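## Task

Read the lot number on the shelf edge under each yellow sponge. Any yellow sponge whose number occurs more than once in the storeroom goes onto the desk, resting entirely on it with nothing overhanging its edge. Every other yellow sponge stays on the shelf it started on. The robot must not fall over or be left leaning, or the task fails.

## Robot and tools

ROBOT. TidyBot++: a wheeled base 0.54 m long, 0.50 m wide, 0.38 m tall, carrying one seven-joint arm with a two-finger gripper. The shoulder sits 0.12 m ahead of the base centre, 0.68 m above the floor. Cameras: base_camera on the base, wrist_camera looking along the hand. The arm begins folded, hand down, reaching up to 0.08 m beyond the base front.

FRAMES. Base frame: origin on the floor below the base centre, x forward, y left, z up, metres. hand_pose is reported in it as [x, y, z, qw, qx, qy, qz] for the point between the finger pads; the hand's z axis runs out along the fingers and the fingers close along its y axis. Odometry frame is the base frame as it was when the scene began; base_odometry counts wheel rotation only, so slip reads as motion, and heading (rad, left positive, -3.142 to 3.142) drifts over many moves. base_tilt is in degrees, forward and right positive.

move. One action per call, plus optional cameras (list of base_camera, wrist_camera, all; omitted means all, [] means none) and blocking (true or omitted waits until everything rests; false returns in about 0.5 s while motion continues). Action parts, which start together:
- base: relative offsets from where the base currently is, along its own axes: translate_m (forward +, -2 to 2 m), strafe_m (left +, -2 to 2 m), rotate_rad (counter-clockwise from above +, -6.3 to 6.3 rad).
- joints: absolute angles by name. joint_1_rad (any angle; positive turns the arm clockwise seen from above, opposite to heading), joint_2_rad shoulder -2.249 to 2.249 (0 upright), joint_3_rad any angle, joint_4_rad elbow -2.579 to 2.579, joint_5_rad any angle, joint_6_rad wrist -2.099 to 2.099, joint_7_rad any angle (hand down: positive turns counter-clockwise from above; 1.57 opens the fingers left/right). gripper_pos 0 (open, about 85 mm gap) to 1 (closed); gap is about 85 x (1 - gripper_pos) mm. Unbounded joints take the short way, so send steps under half a turn.
- target: an absolute hand pose, seven numbers [x, y, z, qw, qx, qy, qz], base frame, metres. With target, joints may contain only gripper_pos.
- speeds: caps for this action only: translate_m and strafe_m 0.05 to 0.5 m/s, rotate_rad 0.1 to 1.57 rad/s. When translating and strafing together, give the speed under one key only.
Unknown keys make a call invalid; out-of-range values get it refused. A refused call, or an unplanned stop, cancels the rest of that reply's move, wait and finished_scene calls.

wait(seconds 0 to 10, cameras): lets time pass, returns state and images; wait(0) reports a non-blocking move in the line earlier move. stop(cameras): brakes all your running motions; braked parts read stopped and may keep pressing on contacts. zoom_image(camera, region [x0, y0, x1, y1] pixels, top-left origin, at most 504 x 504): enlarges part of that camera's latest image; useful for reading lot numbers. read_manual(section "licences"): licence text only. finished_scene(scene = the number of the scene now running): ends it irreversibly; the goal must then hold unaided.

RESULTS. move reads done when all motions finish, otherwise the worst status. base_status, joint_status, hand_status: moving, done, off_target (rested away from target, may still push), stopped, contact_stop or time_out (unplanned; old target dropped), not_followed (a check withheld arm targets; joint command not followed or pose unreachable, with cause: for self-collision), torque_fault, limit_stop_at_motor_heat. hand_status done means within 10 mm and 2 degrees; most targets end off_target within about 3 cm. hand_target is where joint targets would put the hand. on_its_own lists uncommanded robot actions. motor_effort gives percent of motor maximum, with the peak of the last action in brackets. Motor temperatures lists one value per arm joint; MOTOR HOT appears at 60 °C and near 75 °C the arm goes limp for 30 to 60 s. ARM HIT flags a hard hit on the base or arm itself. pictures names the image order.

TECHNIQUE. To fix a hand position, add (wanted - hand_pose reading) to the previous target's x, y, z. To hold still while carrying, resend hand_target, not hand_pose. For joints, send last command + (wanted - reading). Loads make the arm sag; do not command a joint to its current reading while holding something. A hand pointing down reaches at most about 0.94 m high, only near the base. Targets low, close and pointing forward are unreliable and may drive the arm into the base; nothing stops the arm hitting the base or furniture. Out-of-reach targets wander up to 10 s then time_out. Closed fingertips stick about 20 mm past the hand point. A held object touching down shows as hand_pose barely falling and effort changing slightly.

AVOID. Dropping objects or releasing them while moving; slamming or pushing hard; squeezing an object hard while it still rests on something; fast swings or twists with a load. Do not drive or turn the base while the arm is snagged above about 0.6 m, and do not reach far out or swing a stretched arm sideways near furniture: the robot can tip. If it leans, retract the arm or back away. Blocked base pushes continue until time_out. Torque faults freeze the arm for 10 s. External tugs on held items or loose objects may occur.

Each tool is called as name(argument=value, ...), one argument or row to a line, values as JSON.

## Session

I'll start by observing the scene.

move(
)

Scene clock: 0.00 s.
Motor temperatures (°C): [39 35 32 38 40 38 43]
base_odometry: x=+0.000 y=+0.000 heading=+0.000
base_tilt: forward=-0.3 right=+0.6
base_status: not commanded
joint_positions: joint_1_rad=+0.012 joint_2_rad=-0.306 joint_3_rad=+3.096 joint_4_rad=-2.512 joint_5_rad=+0.033 joint_6_rad=-0.826 joint_7_rad=+1.612 gripper_pos=+0.000
joint_status: not commanded
motor_effort: joint_1_rad=+0 joint_2_rad=-3 joint_3_rad=+1 joint_4_rad=+16 joint_5_rad=+1 joint_6_rad=+2 joint_7_rad=+0
hand_pose: x=+0.2791 y=-0.0027 z=+0.5871 quat_wxyz=(+0.020, +0.997, +0.047, +0.055) (m; base frame)
hand_target: x=+0.2786 y=-0.0027 z=+0.5868 quat_wxyz=(+0.020, +0.997, +0.047, +0.054) (m; base frame)
hand_status: not commanded
pictures: base_camera, wrist_camera
Images, in order (width x height): base_camera 644x364, wrist_camera 644x476.

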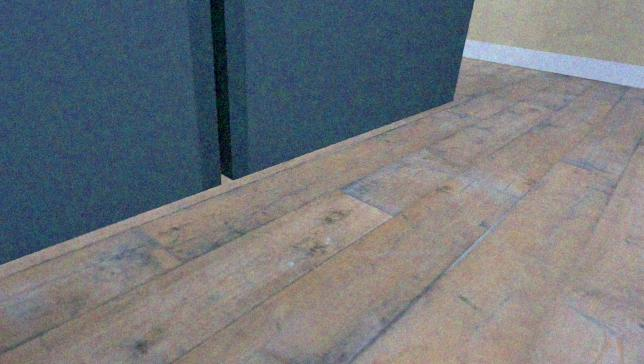

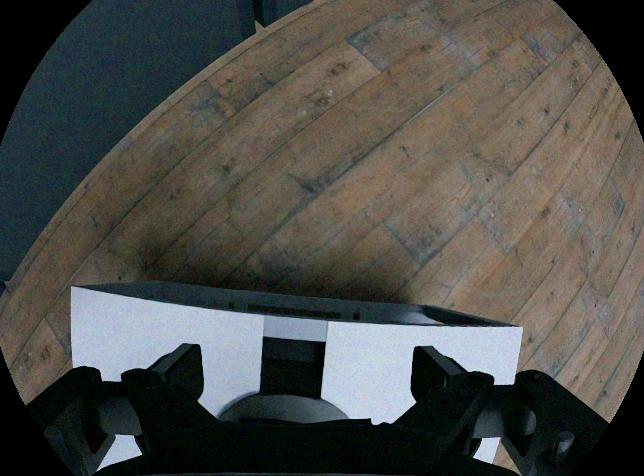

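move(
  joints={"joint_1_rad": 0.0, "joint_2_rad": -0.6, "joint_3_rad": 3.14, "joint_4_rad": -2.4, "joint_5_rad": 0.0, "joint_6_rad": 0.23, "joint_7_rad": 1.57, "gripper_pos": 0.0},
)

Scene clock: 3.03 s.
Motor temperatures (°C): [39 35 32 38 40 38 43]
move: done
base_odometry: x=+0.000 y=+0.000 heading=+0.000
base_tilt: forward=-0.4 right=+0.6
base_status: not commanded
joint_positions: joint_1_rad=+0.012 joint_2_rad=-0.593 joint_3_rad=+3.122 joint_4_rad=-2.410 joint_5_rad=+0.033 joint_6_rad=+0.167 joint_7_rad=+1.609 gripper_pos=+0.000
joint_status: all done
motor_effort: joint_1_rad=-1(2) joint_2_rad=-1(5) joint_3_rad=+1(2) joint_4_rad=+22(23) joint_5_rad=+1(1) joint_6_rad=+8(10) joint_7_rad=+0(1)
hand_pose: x=+0.4988 y=+0.0071 z=+0.9288 quat_wxyz=(+0.025, +0.734, +0.033, +0.678) (m; base frame)
hand_target: x=+0.4988 y=+0.0021 z=+0.9579 quat_wxyz=(+0.000, +0.707, +0.001, +0.707) (m; base frame)
hand_status: not commanded
pictures: base_camera, wrist_camera
Images, in order (width x height): base_camera 644x364, wrist_camera 644x476.

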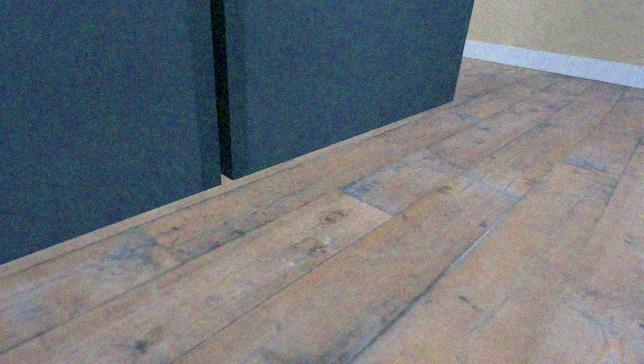

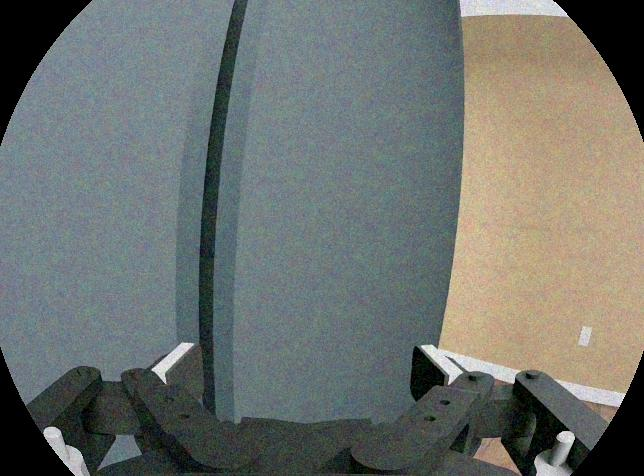

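move(
  base={"rotate_rad": -1.05},
)

move(
  base={"rotate_rad": -1.05},
)

move(
  base={"rotate_rad": -1.05},
)

Scene clock: 5.23 s.
Motor temperatures (°C): [39 35 32 38 40 38 43]
move: done
base_odometry: x=+0.000 y=+0.000 heading=-1.048
base_tilt: forward=-0.4 right=+0.6
base_status: done
joint_positions: joint_1_rad=+0.011 joint_2_rad=-0.593 joint_3_rad=+3.131 joint_4_rad=-2.410 joint_5_rad=+0.033 joint_6_rad=+0.170 joint_7_rad=+1.609 gripper_pos=+0.000
joint_status: not commanded
motor_effort: joint_1_rad=+0(1) joint_2_rad=-1(2) joint_3_rad=+1(2) joint_4_rad=+22(23) joint_5_rad=+1(1) joint_6_rad=+9(9) joint_7_rad=+0(1)
hand_pose: x=+0.4990 y=+0.0035 z=+0.9301 quat_wxyz=(+0.025, +0.733, +0.029, +0.679) (m; base frame)
hand_target: x=+0.4988 y=+0.0021 z=+0.9579 quat_wxyz=(+0.000, +0.707, +0.001, +0.707) (m; base frame)
hand_status: not commanded
pictures: base_camera, wrist_camera
Images, in order (width x height): base_camera 644x364, wrist_camera 644x476.

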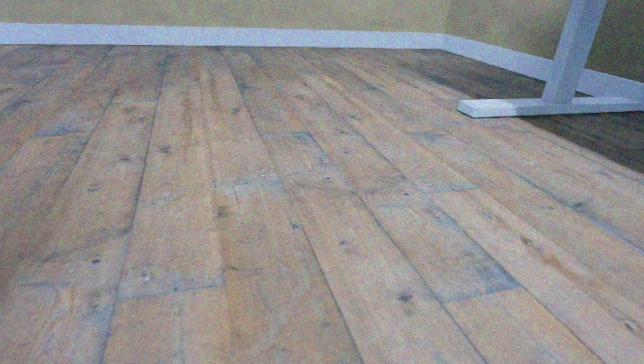

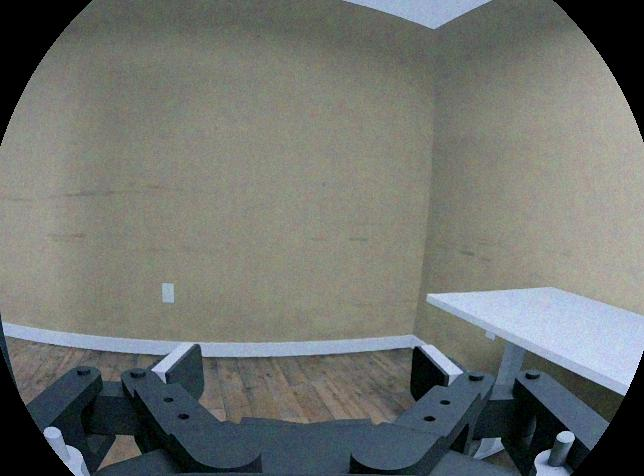

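Scene clock: 7.17 s.
Motor temperatures (°C): [39 35 32 38 40 38 43]
move: done
base_odometry: x=+0.000 y=+0.000 heading=-2.097
base_tilt: forward=-0.3 right=+0.6
base_status: done
joint_positions: joint_1_rad=+0.011 joint_2_rad=-0.593 joint_3_rad=+3.133 joint_4_rad=-2.410 joint_5_rad=+0.033 joint_6_rad=+0.171 joint_7_rad=+1.609 gripper_pos=+0.000
joint_status: not commanded
motor_effort: joint_1_rad=+0(1) joint_2_rad=-2(2) joint_3_rad=+1(3) joint_4_rad=+22(23) joint_5_rad=+1(1) joint_6_rad=+9(9) joint_7_rad=+0(1)
hand_pose: x=+0.4991 y=+0.0027 z=+0.9301 quat_wxyz=(+0.025, +0.733, +0.028, +0.679) (m; base frame)
hand_target: x=+0.4988 y=+0.0021 z=+0.9579 quat_wxyz=(+0.000, +0.707, +0.001, +0.707) (m; base frame)
hand_status: not commanded
pictures: base_camera, wrist_camera
Images, in order (width x height): base_camera 644x364, wrist_camera 644x476.

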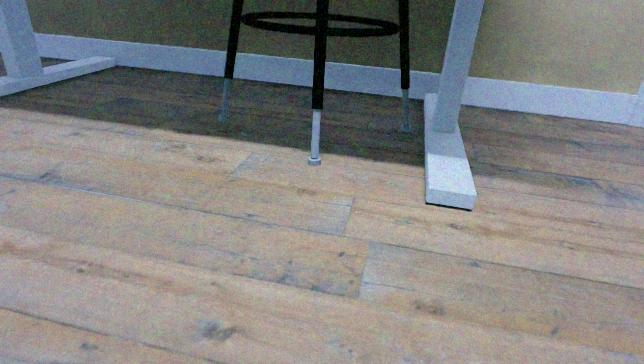

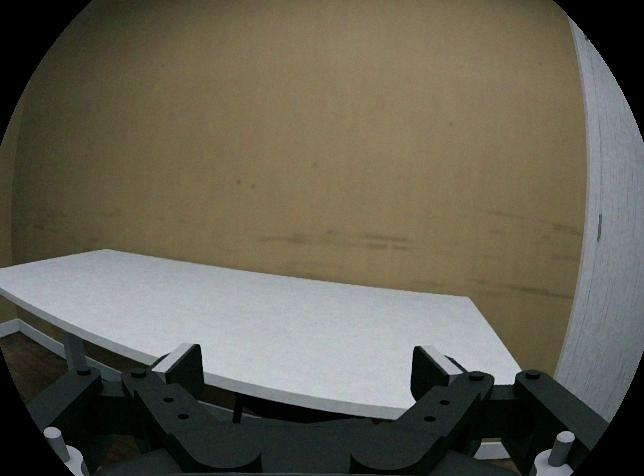

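Scene clock: 9.10 s.
Motor temperatures (°C): [39 35 32 38 40 38 43]
move: done
base_odometry: x=+0.000 y=+0.000 heading=+3.137
base_tilt: forward=-0.3 right=+0.6
base_status: done
joint_positions: joint_1_rad=+0.011 joint_2_rad=-0.593 joint_3_rad=+3.134 joint_4_rad=-2.410 joint_5_rad=+0.033 joint_6_rad=+0.171 joint_7_rad=+1.609 gripper_pos=+0.000
joint_status: not commanded
motor_effort: joint_1_rad=-1(1) joint_2_rad=-1(2) joint_3_rad=+1(2) joint_4_rad=+22(23) joint_5_rad=+1(1) joint_6_rad=+8(9) joint_7_rad=+0(1)
hand_pose: x=+0.4991 y=+0.0023 z=+0.9302 quat_wxyz=(+0.025, +0.733, +0.028, +0.679) (m; base frame)
hand_target: x=+0.4988 y=+0.0021 z=+0.9579 quat_wxyz=(+0.000, +0.707, +0.001, +0.707) (m; base frame)
hand_status: not commanded
pictures: base_camera, wrist_camera
Images, in order (width x height): base_camera 644x364, wrist_camera 644x476.

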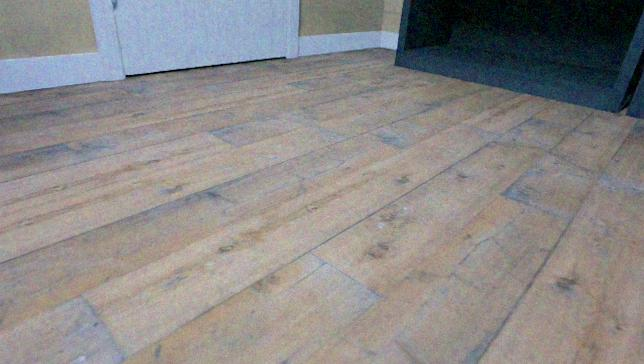

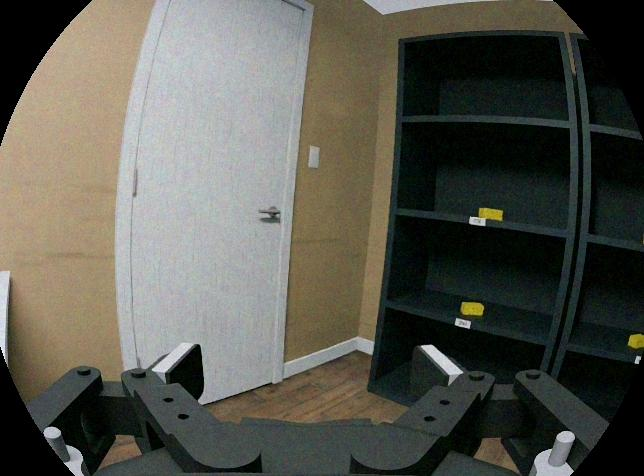

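move(
  base={"rotate_rad": -0.7},
)

move(
  base={"rotate_rad": -0.7},
)

move(
  base={"rotate_rad": -0.7},
)

Scene clock: 10.83 s.
Motor temperatures (°C): [39 35 32 38 40 38 43]
move: done
base_odometry: x=+0.000 y=+0.000 heading=+2.437
base_tilt: forward=-0.4 right=+0.6
base_status: done
joint_positions: joint_1_rad=+0.011 joint_2_rad=-0.593 joint_3_rad=+3.135 joint_4_rad=-2.410 joint_5_rad=+0.033 joint_6_rad=+0.171 joint_7_rad=+1.609 gripper_pos=+0.000
joint_status: not commanded
motor_effort: joint_1_rad=+0(1) joint_2_rad=-1(2) joint_3_rad=+1(3) joint_4_rad=+22(23) joint_5_rad=+1(1) joint_6_rad=+9(9) joint_7_rad=+0(1)
hand_pose: x=+0.4991 y=+0.0021 z=+0.9302 quat_wxyz=(+0.025, +0.733, +0.027, +0.679) (m; base frame)
hand_target: x=+0.4988 y=+0.0021 z=+0.9579 quat_wxyz=(+0.000, +0.707, +0.001, +0.707) (m; base frame)
hand_status: not commanded
pictures: base_camera, wrist_camera
Images, in order (width x height): base_camera 644x364, wrist_camera 644x476.

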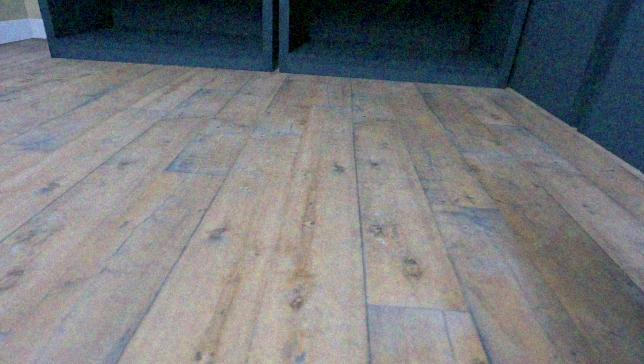

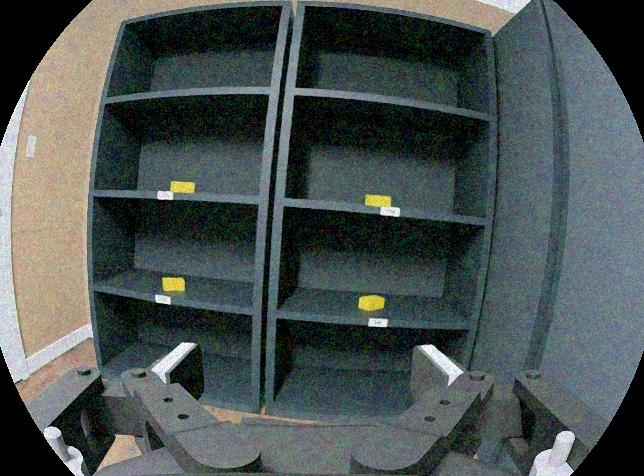

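Scene clock: 12.47 s.
Motor temperatures (°C): [39 35 32 38 40 38 43]
move: done
base_odometry: x=+0.000 y=+0.000 heading=+1.738
base_tilt: forward=-0.4 right=+0.6
base_status: done
joint_positions: joint_1_rad=+0.010 joint_2_rad=-0.593 joint_3_rad=+3.136 joint_4_rad=-2.410 joint_5_rad=+0.033 joint_6_rad=+0.171 joint_7_rad=+1.609 gripper_pos=+0.000
joint_status: not commanded
motor_effort: joint_1_rad=+0(1) joint_2_rad=+0(2) joint_3_rad=+1(2) joint_4_rad=+22(23) joint_5_rad=+1(1) joint_6_rad=+9(9) joint_7_rad=+0(1)
hand_pose: x=+0.4991 y=+0.0019 z=+0.9302 quat_wxyz=(+0.025, +0.733, +0.027, +0.679) (m; base frame)
hand_target: x=+0.4988 y=+0.0021 z=+0.9579 quat_wxyz=(+0.000, +0.707, +0.001, +0.707) (m; base frame)
hand_status: not commanded
pictures: base_camera, wrist_camera
Images, in order (width x height): base_camera 644x364, wrist_camera 644x476.

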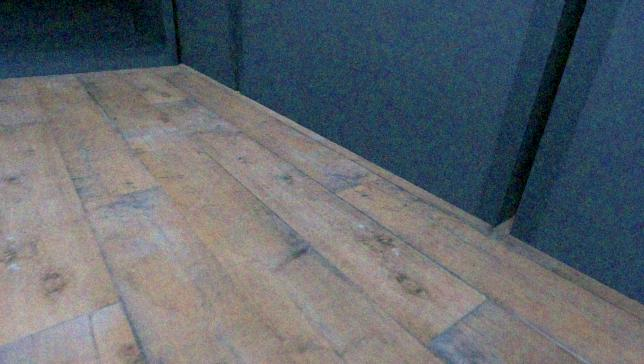

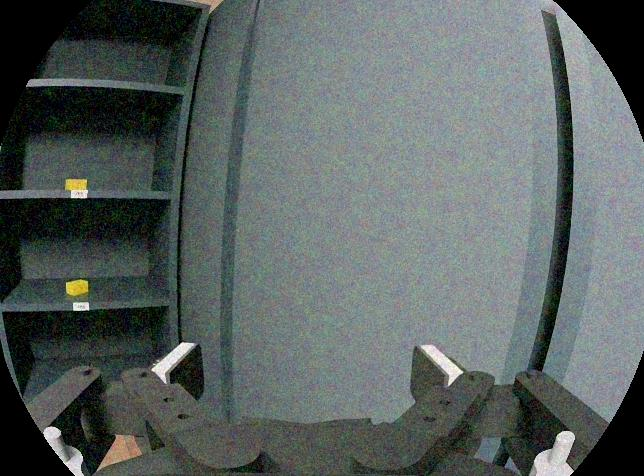

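Scene clock: 14.10 s.
Motor temperatures (°C): [39 35 32 38 40 38 43]
move: done
base_odometry: x=+0.000 y=+0.000 heading=+1.039
base_tilt: forward=-0.3 right=+0.6
base_status: done
joint_positions: joint_1_rad=+0.010 joint_2_rad=-0.593 joint_3_rad=+3.136 joint_4_rad=-2.410 joint_5_rad=+0.033 joint_6_rad=+0.171 joint_7_rad=+1.609 gripper_pos=+0.000
joint_status: not commanded
motor_effort: joint_1_rad=+0(1) joint_2_rad=-1(2) joint_3_rad=+1(2) joint_4_rad=+22(23) joint_5_rad=+1(1) joint_6_rad=+9(9) joint_7_rad=-1(1)
hand_pose: x=+0.4991 y=+0.0018 z=+0.9302 quat_wxyz=(+0.025, +0.733, +0.027, +0.679) (m; base frame)
hand_target: x=+0.4988 y=+0.0021 z=+0.9579 quat_wxyz=(+0.000, +0.707, +0.001, +0.707) (m; base frame)
hand_status: not commanded
pictures: base_camera, wrist_camera
Images, in order (width x height): base_camera 644x364, wrist_camera 644x476.

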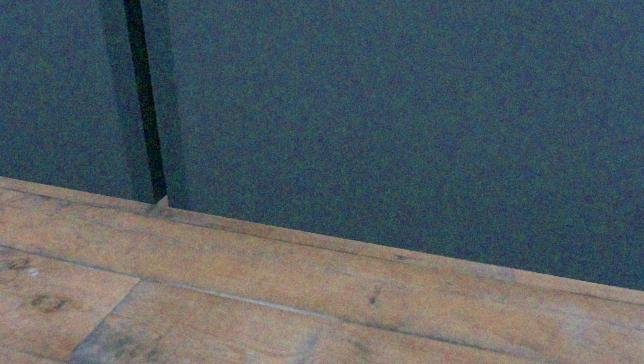

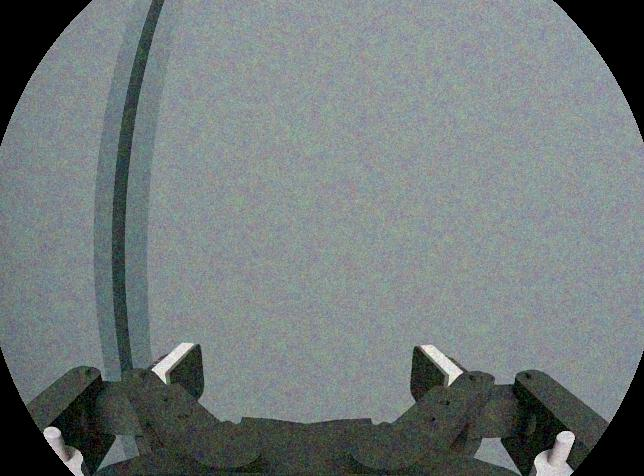

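move(
  base={"rotate_rad": 1.25},
)

zoom_image(
  camera="wrist_camera",
  region=[60, 160, 240, 320],
)

zoom_image(
  camera="wrist_camera",
  region=[240, 160, 420, 340],
)

Scene clock: 16.83 s.
Motor temperatures (°C): [39 35 32 38 40 38 43]
move: done
base_odometry: x=+0.000 y=+0.000 heading=+2.288
base_tilt: forward=-0.3 right=+0.6
base_status: done
joint_positions: joint_1_rad=+0.009 joint_2_rad=-0.593 joint_3_rad=+3.137 joint_4_rad=-2.410 joint_5_rad=+0.033 joint_6_rad=+0.171 joint_7_rad=+1.609 gripper_pos=+0.000
joint_status: not commanded
motor_effort: joint_1_rad=+0(1) joint_2_rad=-1(2) joint_3_rad=+1(2) joint_4_rad=+22(22) joint_5_rad=+1(1) joint_6_rad=+9(9) joint_7_rad=+0(1)
hand_pose: x=+0.4991 y=+0.0017 z=+0.9303 quat_wxyz=(+0.025, +0.733, +0.027, +0.679) (m; base frame)
hand_target: x=+0.4988 y=+0.0021 z=+0.9579 quat_wxyz=(+0.000, +0.707, +0.001, +0.707) (m; base frame)
hand_status: not commanded
pictures: base_camera, wrist_camera
Images, in order (width x height): base_camera 644x364, wrist_camera 644x476.

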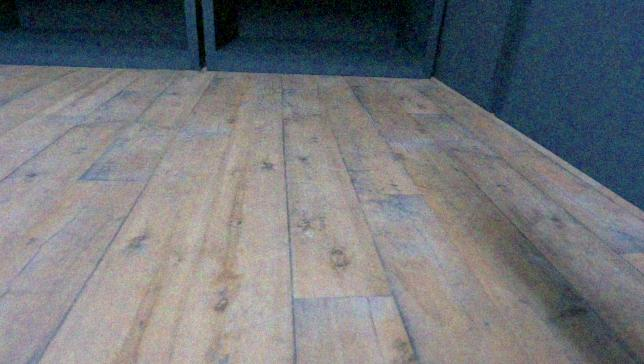

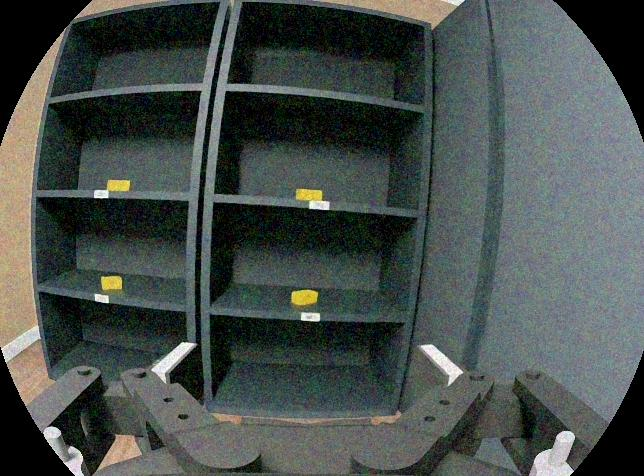

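Scaled by 2.800.

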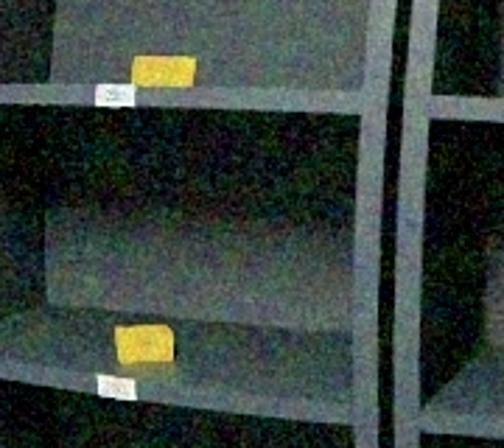

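Scaled by 2.800.

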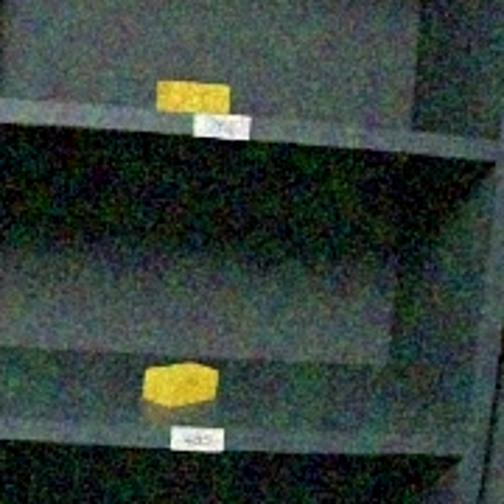

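zoom_image(
  camera="wrist_camera",
  region=[300, 308, 322, 324],
)

zoom_image(
  camera="wrist_camera",
  region=[306, 197, 332, 213],
)

zoom_image(
  camera="wrist_camera",
  region=[90, 186, 114, 202],
)

zoom_image(
  camera="wrist_camera",
  region=[90, 290, 114, 306],
)

Scaled by 22.909.

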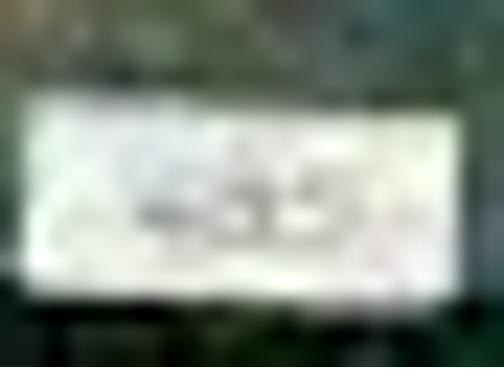

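Scaled by 19.385.

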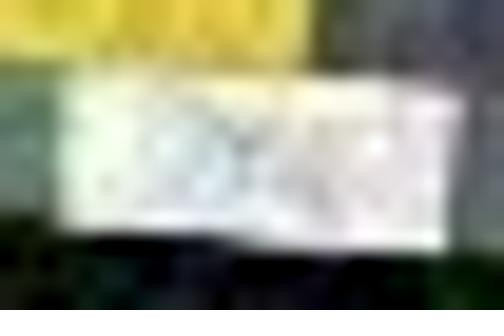

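Scaled by 21.000.

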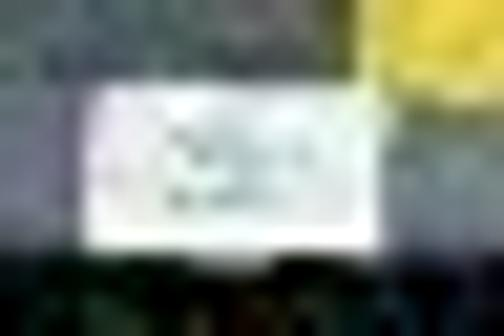

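Scaled by 21.000.

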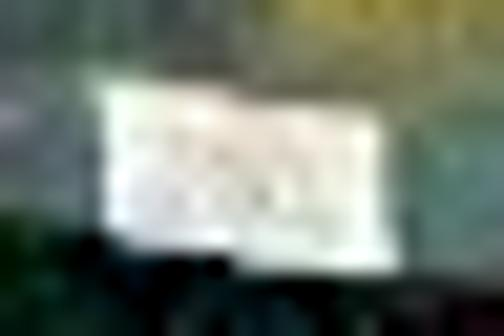

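move(
  base={"translate_m": 0.5},
)

zoom_image(
  camera="wrist_camera",
  region=[0, 160, 320, 400],
)

Scene clock: 21.33 s.
Motor temperatures (°C): [39 35 32 38 40 38 43]
move: done
base_odometry: x=-0.329 y=+0.377 heading=+2.289
base_tilt: forward=-0.4 right=+0.6
base_status: done
joint_positions: joint_1_rad=+0.009 joint_2_rad=-0.593 joint_3_rad=+3.137 joint_4_rad=-2.410 joint_5_rad=+0.033 joint_6_rad=+0.174 joint_7_rad=+1.609 gripper_pos=+0.000
joint_status: not commanded
motor_effort: joint_1_rad=-1(1) joint_2_rad=-1(5) joint_3_rad=+1(1) joint_4_rad=+21(24) joint_5_rad=+1(1) joint_6_rad=+9(9) joint_7_rad=+0(1)
hand_pose: x=+0.4992 y=+0.0018 z=+0.9313 quat_wxyz=(+0.025, +0.732, +0.027, +0.680) (m; base frame)
hand_target: x=+0.4988 y=+0.0021 z=+0.9579 quat_wxyz=(+0.000, +0.707, +0.001, +0.707) (m; base frame)
hand_status: not commanded
pictures: base_camera, wrist_camera
Images, in order (width x height): base_camera 644x364, wrist_camera 644x476.

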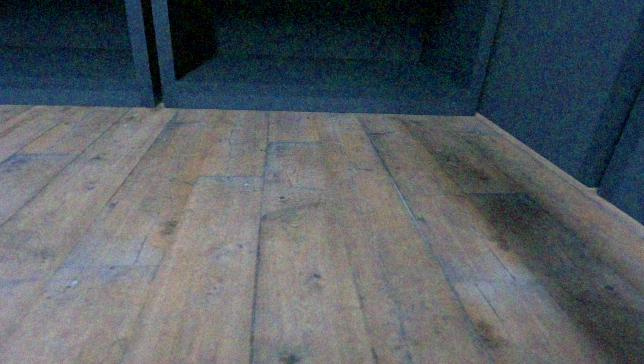

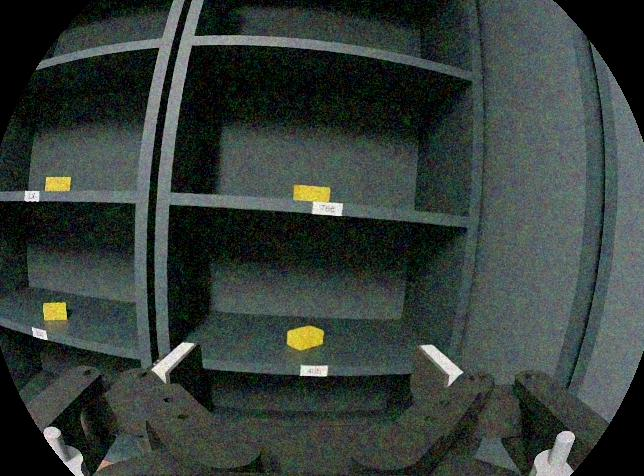

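Scaled by 1.575.

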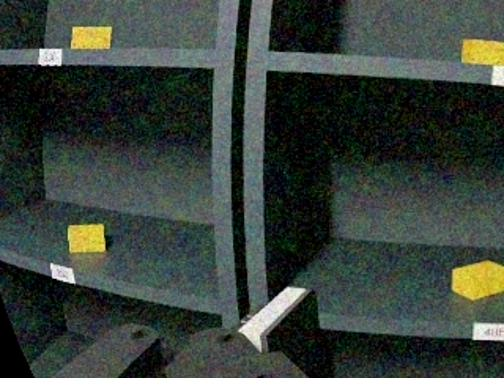

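zoom_image(
  camera="wrist_camera",
  region=[307, 197, 347, 221],
)

zoom_image(
  camera="wrist_camera",
  region=[294, 359, 334, 383],
)

zoom_image(
  camera="wrist_camera",
  region=[22, 186, 46, 206],
)

zoom_image(
  camera="wrist_camera",
  region=[26, 322, 54, 344],
)

Scaled by 12.600.

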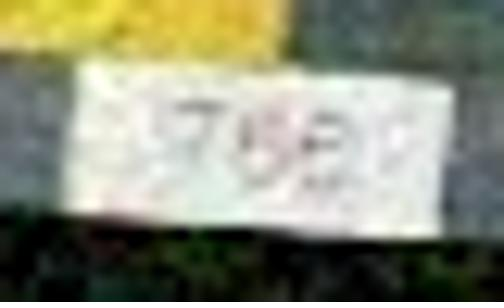

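Scaled by 12.600.

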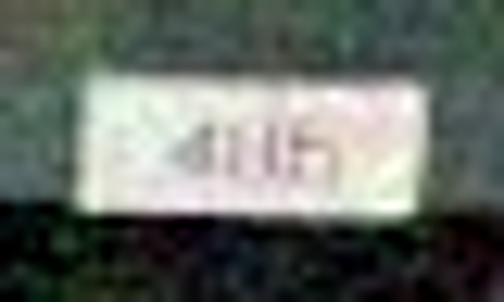

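Scaled by 21.000.

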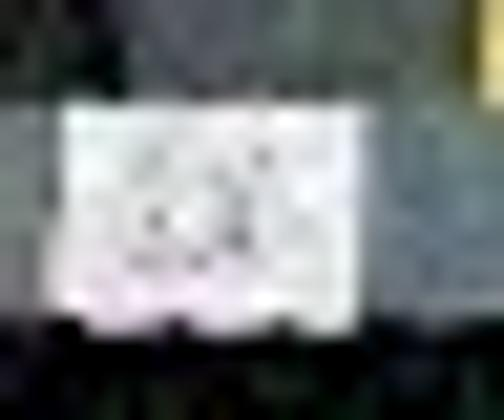

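Scaled by 18.000.

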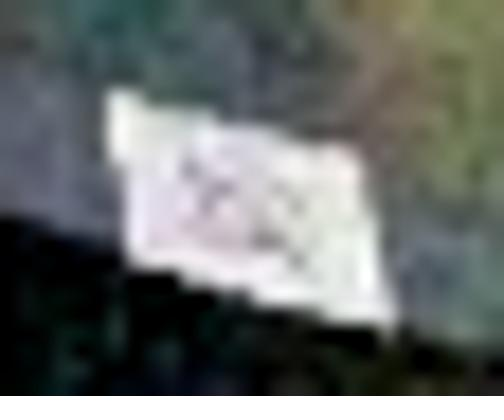

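move(
  base={"translate_m": 0.35},
)

zoom_image(
  camera="wrist_camera",
  region=[260, 160, 380, 260],
)

Scene clock: 25.00 s.
Motor temperatures (°C): [39 35 32 38 40 38 42]
move: done
base_odometry: x=-0.559 y=+0.640 heading=+2.291
base_tilt: forward=-0.3 right=+0.6
base_status: done
joint_positions: joint_1_rad=+0.009 joint_2_rad=-0.593 joint_3_rad=+3.137 joint_4_rad=-2.410 joint_5_rad=+0.033 joint_6_rad=+0.175 joint_7_rad=+1.609 gripper_pos=+0.000
joint_status: not commanded
motor_effort: joint_1_rad=+0(1) joint_2_rad=-1(5) joint_3_rad=+1(1) joint_4_rad=+22(23) joint_5_rad=+0(1) joint_6_rad=+9(9) joint_7_rad=+0(1)
hand_pose: x=+0.4992 y=+0.0018 z=+0.9317 quat_wxyz=(+0.025, +0.731, +0.027, +0.681) (m; base frame)
hand_target: x=+0.4988 y=+0.0021 z=+0.9579 quat_wxyz=(+0.000, +0.707, +0.001, +0.707) (m; base frame)
hand_status: not commanded
pictures: base_camera, wrist_camera
Images, in order (width x height): base_camera 644x364, wrist_camera 644x476.

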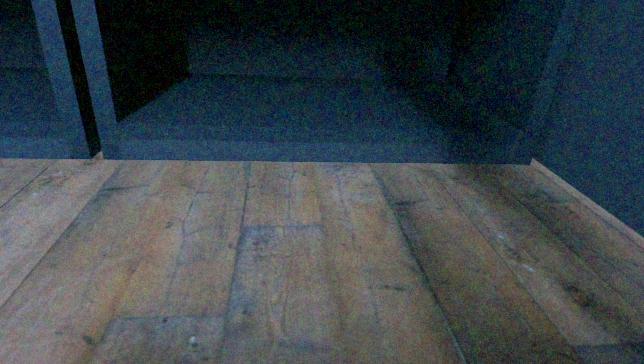

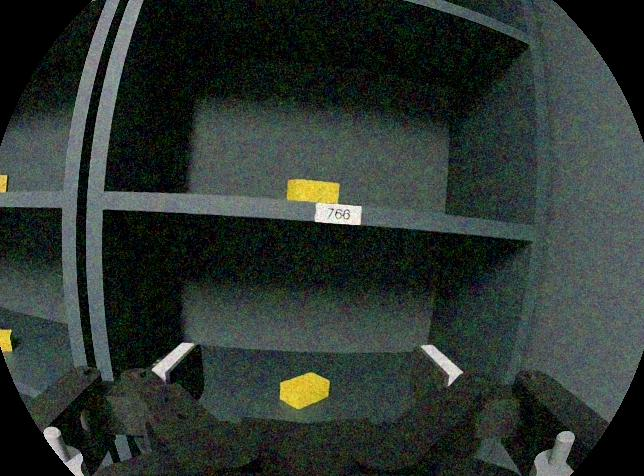

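Scaled by 4.200.

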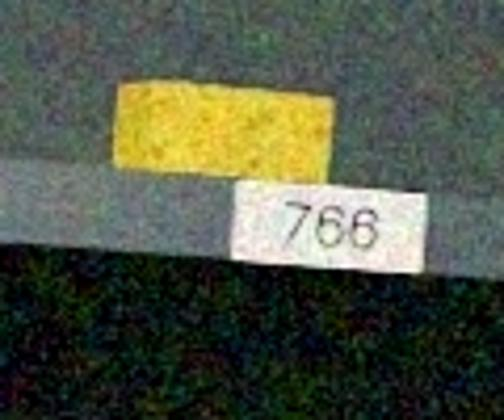

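move(
  joints={"joint_1_rad": 0.0, "joint_2_rad": 0.14, "joint_3_rad": 3.14, "joint_4_rad": -0.736, "joint_5_rad": 0.0, "joint_6_rad": -1.393, "joint_7_rad": 1.57},
)

zoom_image(
  camera="wrist_camera",
  region=[200, 120, 440, 320],
)

Scene clock: 29.70 s.
Motor temperatures (°C): [38 35 31 38 40 38 42]
move: done
base_odometry: x=-0.559 y=+0.640 heading=+2.291
base_tilt: forward=-0.3 right=+0.6
base_status: not commanded
joint_positions: joint_1_rad=+0.009 joint_2_rad=+0.113 joint_3_rad=+3.137 joint_4_rad=-0.757 joint_5_rad=+0.033 joint_6_rad=-1.335 joint_7_rad=+1.609 gripper_pos=+0.000
joint_status: all done
motor_effort: joint_1_rad=+0(2) joint_2_rad=-22(22) joint_3_rad=+0(2) joint_4_rad=+18(24) joint_5_rad=+1(2) joint_6_rad=+7(10) joint_7_rad=+0(1)
hand_pose: x=+0.6574 y=-0.0115 z=+1.1179 quat_wxyz=(+0.026, +0.892, +0.011, +0.451) (m; base frame)
hand_target: x=+0.6576 y=+0.0021 z=+1.0996 quat_wxyz=(-0.001, +0.906, +0.000, +0.423) (m; base frame)
hand_status: not commanded
pictures: base_camera, wrist_camera
Images, in order (width x height): base_camera 644x364, wrist_camera 644x476.

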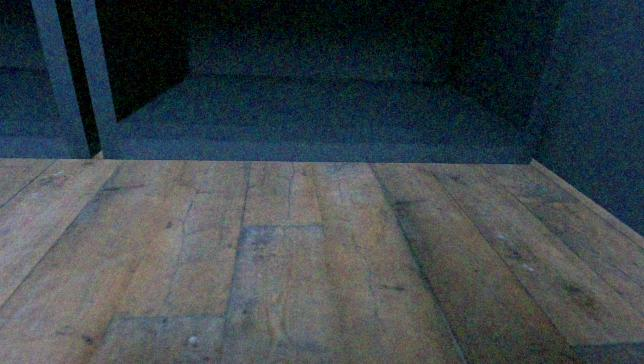

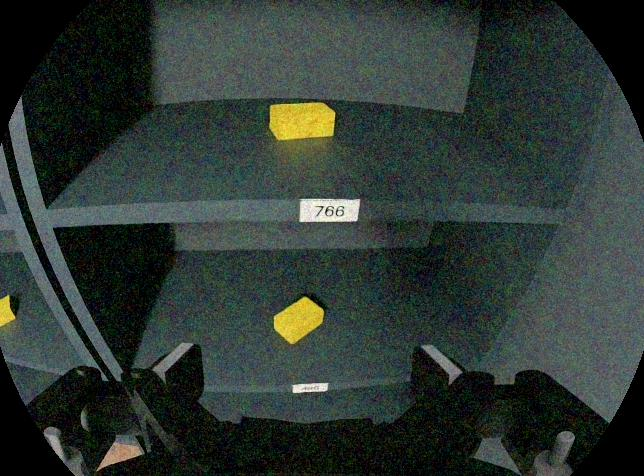

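Scaled by 2.100.

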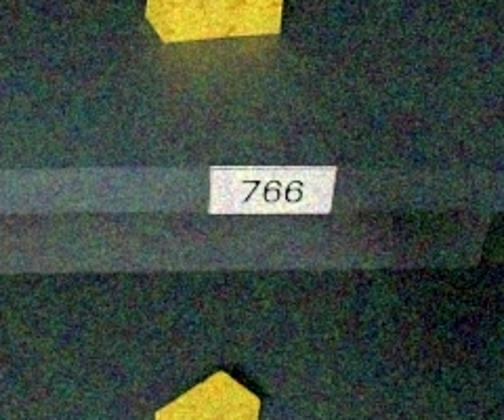

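zoom_image(
  camera="wrist_camera",
  region=[286, 374, 336, 400],
)

zoom_image(
  camera="wrist_camera",
  region=[240, 80, 360, 160],
)

zoom_image(
  camera="wrist_camera",
  region=[250, 280, 350, 360],
)

Scaled by 10.080.

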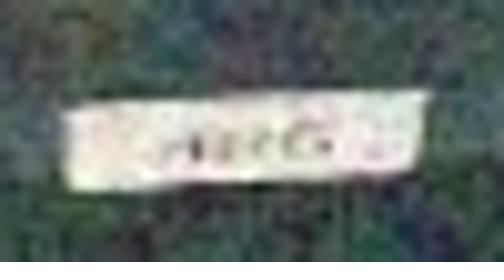

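Scaled by 4.200.

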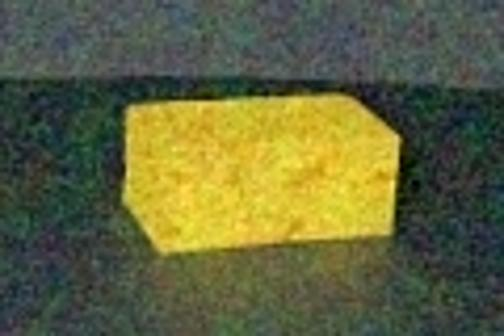

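Scaled by 5.040.

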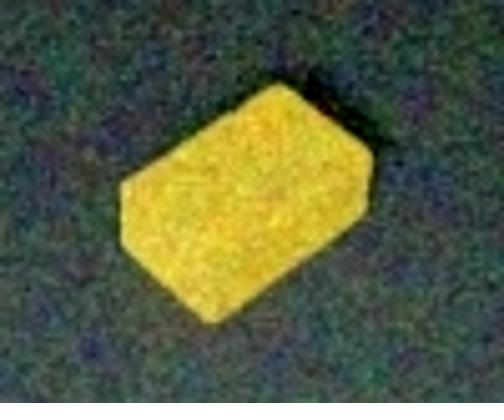

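move(
  base={"strafe_m": 0.93},
)

zoom_image(
  camera="wrist_camera",
  region=[200, 80, 440, 280],
)

zoom_image(
  camera="wrist_camera",
  region=[200, 280, 440, 420],
)

Scene clock: 35.73 s.
Motor temperatures (°C): [38 35 31 38 40 38 42]
move: done
base_odometry: x=-1.259 y=+0.027 heading=+2.290
base_tilt: forward=-0.3 right=+0.6
base_status: done
joint_positions: joint_1_rad=+0.004 joint_2_rad=+0.115 joint_3_rad=+3.138 joint_4_rad=-0.756 joint_5_rad=+0.033 joint_6_rad=-1.338 joint_7_rad=+1.609 gripper_pos=+0.000
joint_status: not commanded
motor_effort: joint_1_rad=+0(3) joint_2_rad=-21(22) joint_3_rad=+0(2) joint_4_rad=+18(18) joint_5_rad=+1(2) joint_6_rad=+7(8) joint_7_rad=+0(1)
hand_pose: x=+0.6578 y=-0.0092 z=+1.1166 quat_wxyz=(+0.025, +0.893, +0.013, +0.449) (m; base frame)
hand_target: x=+0.6576 y=+0.0021 z=+1.0996 quat_wxyz=(-0.001, +0.906, +0.000, +0.423) (m; base frame)
hand_status: not commanded
pictures: base_camera, wrist_camera
Images, in order (width x height): base_camera 644x364, wrist_camera 644x476.

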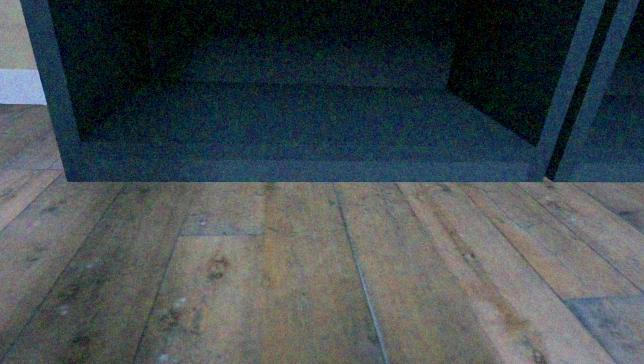

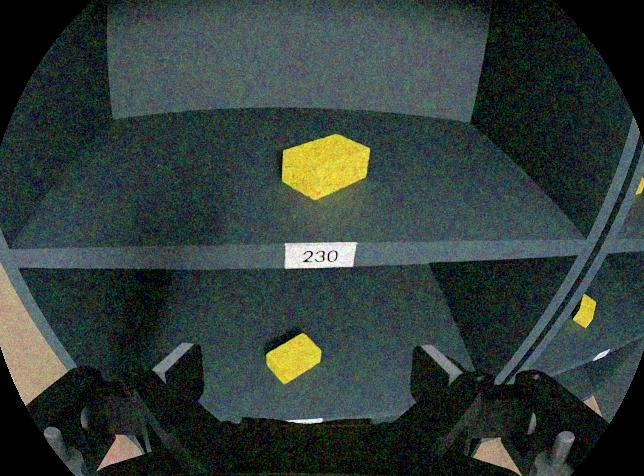

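Scaled by 2.100.

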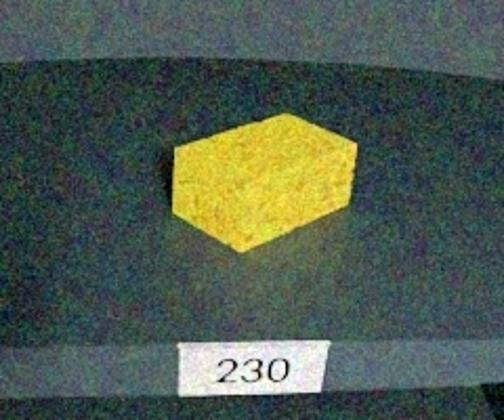

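Scaled by 2.100.

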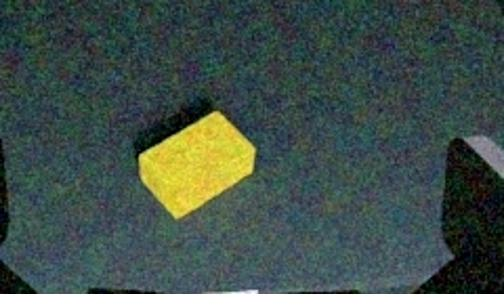

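move(
  base={"translate_m": -0.12},
)

zoom_image(
  camera="wrist_camera",
  region=[200, 80, 440, 280],
)

zoom_image(
  camera="wrist_camera",
  region=[260, 340, 380, 440],
)

Scene clock: 37.67 s.
Motor temperatures (°C): [38 35 31 38 40 38 42]
move: done
base_odometry: x=-1.180 y=-0.063 heading=+2.290
base_tilt: forward=-0.3 right=+0.6
base_status: done
joint_positions: joint_1_rad=+0.004 joint_2_rad=+0.124 joint_3_rad=+3.138 joint_4_rad=-0.749 joint_5_rad=+0.033 joint_6_rad=-1.343 joint_7_rad=+1.609 gripper_pos=+0.000
joint_status: not commanded
motor_effort: joint_1_rad=-1(1) joint_2_rad=-22(26) joint_3_rad=+0(0) joint_4_rad=+18(20) joint_5_rad=+1(1) joint_6_rad=+7(8) joint_7_rad=+0(1)
hand_pose: x=+0.6606 y=-0.0092 z=+1.1141 quat_wxyz=(+0.025, +0.895, +0.013, +0.446) (m; base frame)
hand_target: x=+0.6576 y=+0.0021 z=+1.0996 quat_wxyz=(-0.001, +0.906, +0.000, +0.423) (m; base frame)
hand_status: not commanded
pictures: base_camera, wrist_camera
Images, in order (width x height): base_camera 644x364, wrist_camera 644x476.

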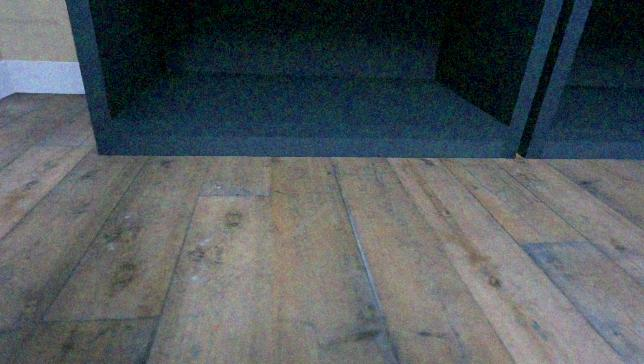

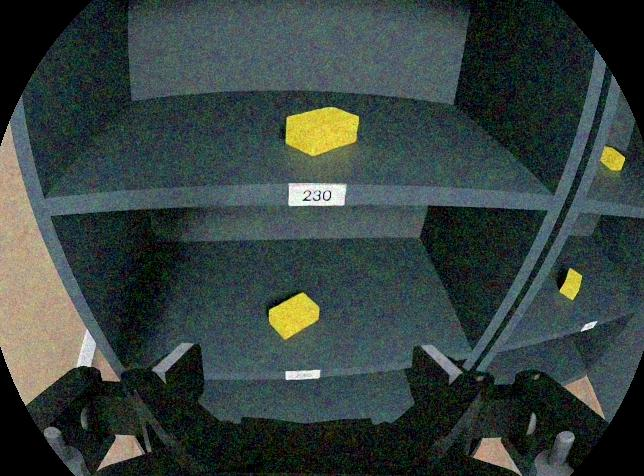

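Scaled by 2.100.

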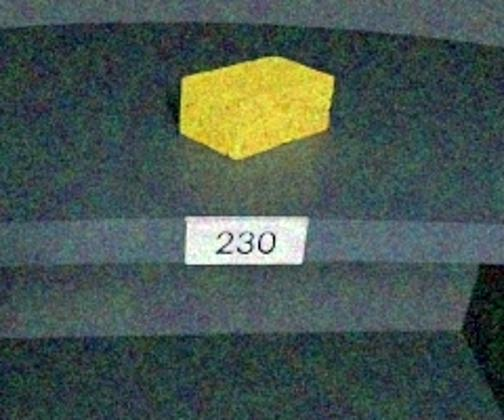

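Scaled by 4.200.

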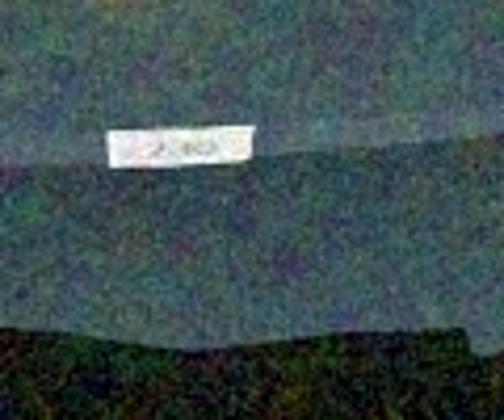

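move(
  joints={"joint_1_rad": 0.0, "joint_2_rad": 0.145, "joint_3_rad": 3.14, "joint_4_rad": -2.5, "joint_5_rad": 0.0, "joint_6_rad": 0.934, "joint_7_rad": 1.57},
)

zoom_image(
  camera="wrist_camera",
  region=[260, 40, 400, 140],
)

zoom_image(
  camera="wrist_camera",
  region=[240, 300, 400, 420],
)

Scene clock: 42.33 s.
Motor temperatures (°C): [38 35 31 38 40 38 42]
move: done
base_odometry: x=-1.180 y=-0.063 heading=+2.290
base_tilt: forward=-0.4 right=+0.6
base_status: not commanded
joint_positions: joint_1_rad=+0.004 joint_2_rad=+0.124 joint_3_rad=+3.138 joint_4_rad=-2.471 joint_5_rad=+0.033 joint_6_rad=+0.871 joint_7_rad=+1.609 gripper_pos=+0.000
joint_status: all done
motor_effort: joint_1_rad=-1(2) joint_2_rad=-18(26) joint_3_rad=+0(1) joint_4_rad=+14(23) joint_5_rad=+1(2) joint_6_rad=+9(10) joint_7_rad=+0(1)
hand_pose: x=+0.6420 y=+0.0091 z=+0.7831 quat_wxyz=(+0.010, +0.759, +0.031, +0.651) (m; base frame)
hand_target: x=+0.6378 y=+0.0021 z=+0.7783 quat_wxyz=(-0.001, +0.755, +0.000, +0.656) (m; base frame)
hand_status: not commanded
pictures: base_camera, wrist_camera
Images, in order (width x height): base_camera 644x364, wrist_camera 644x476.

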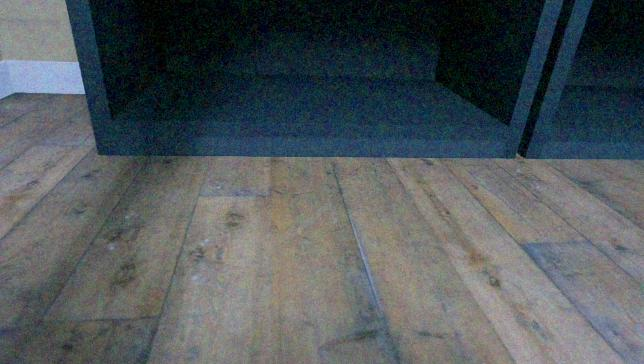

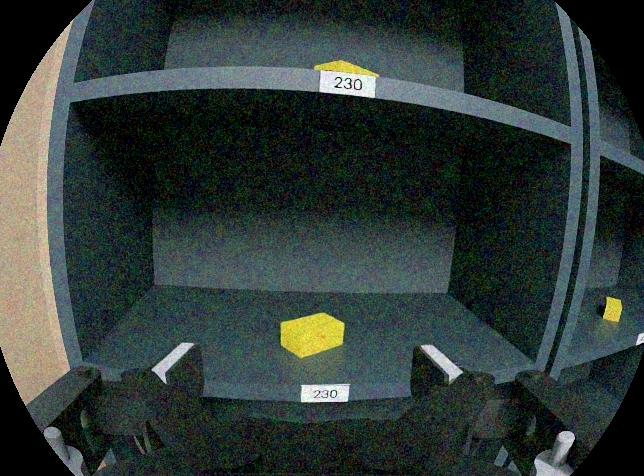

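Scaled by 3.600.

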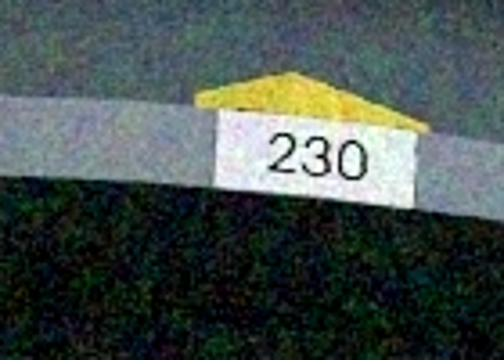

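Scaled by 3.150.

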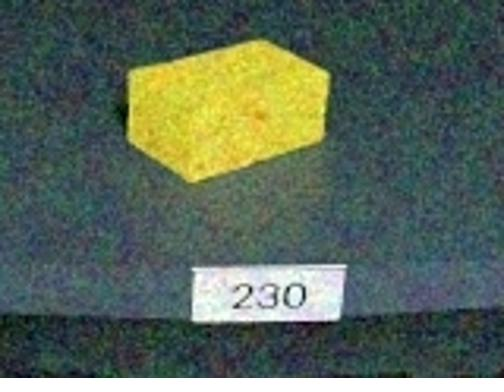

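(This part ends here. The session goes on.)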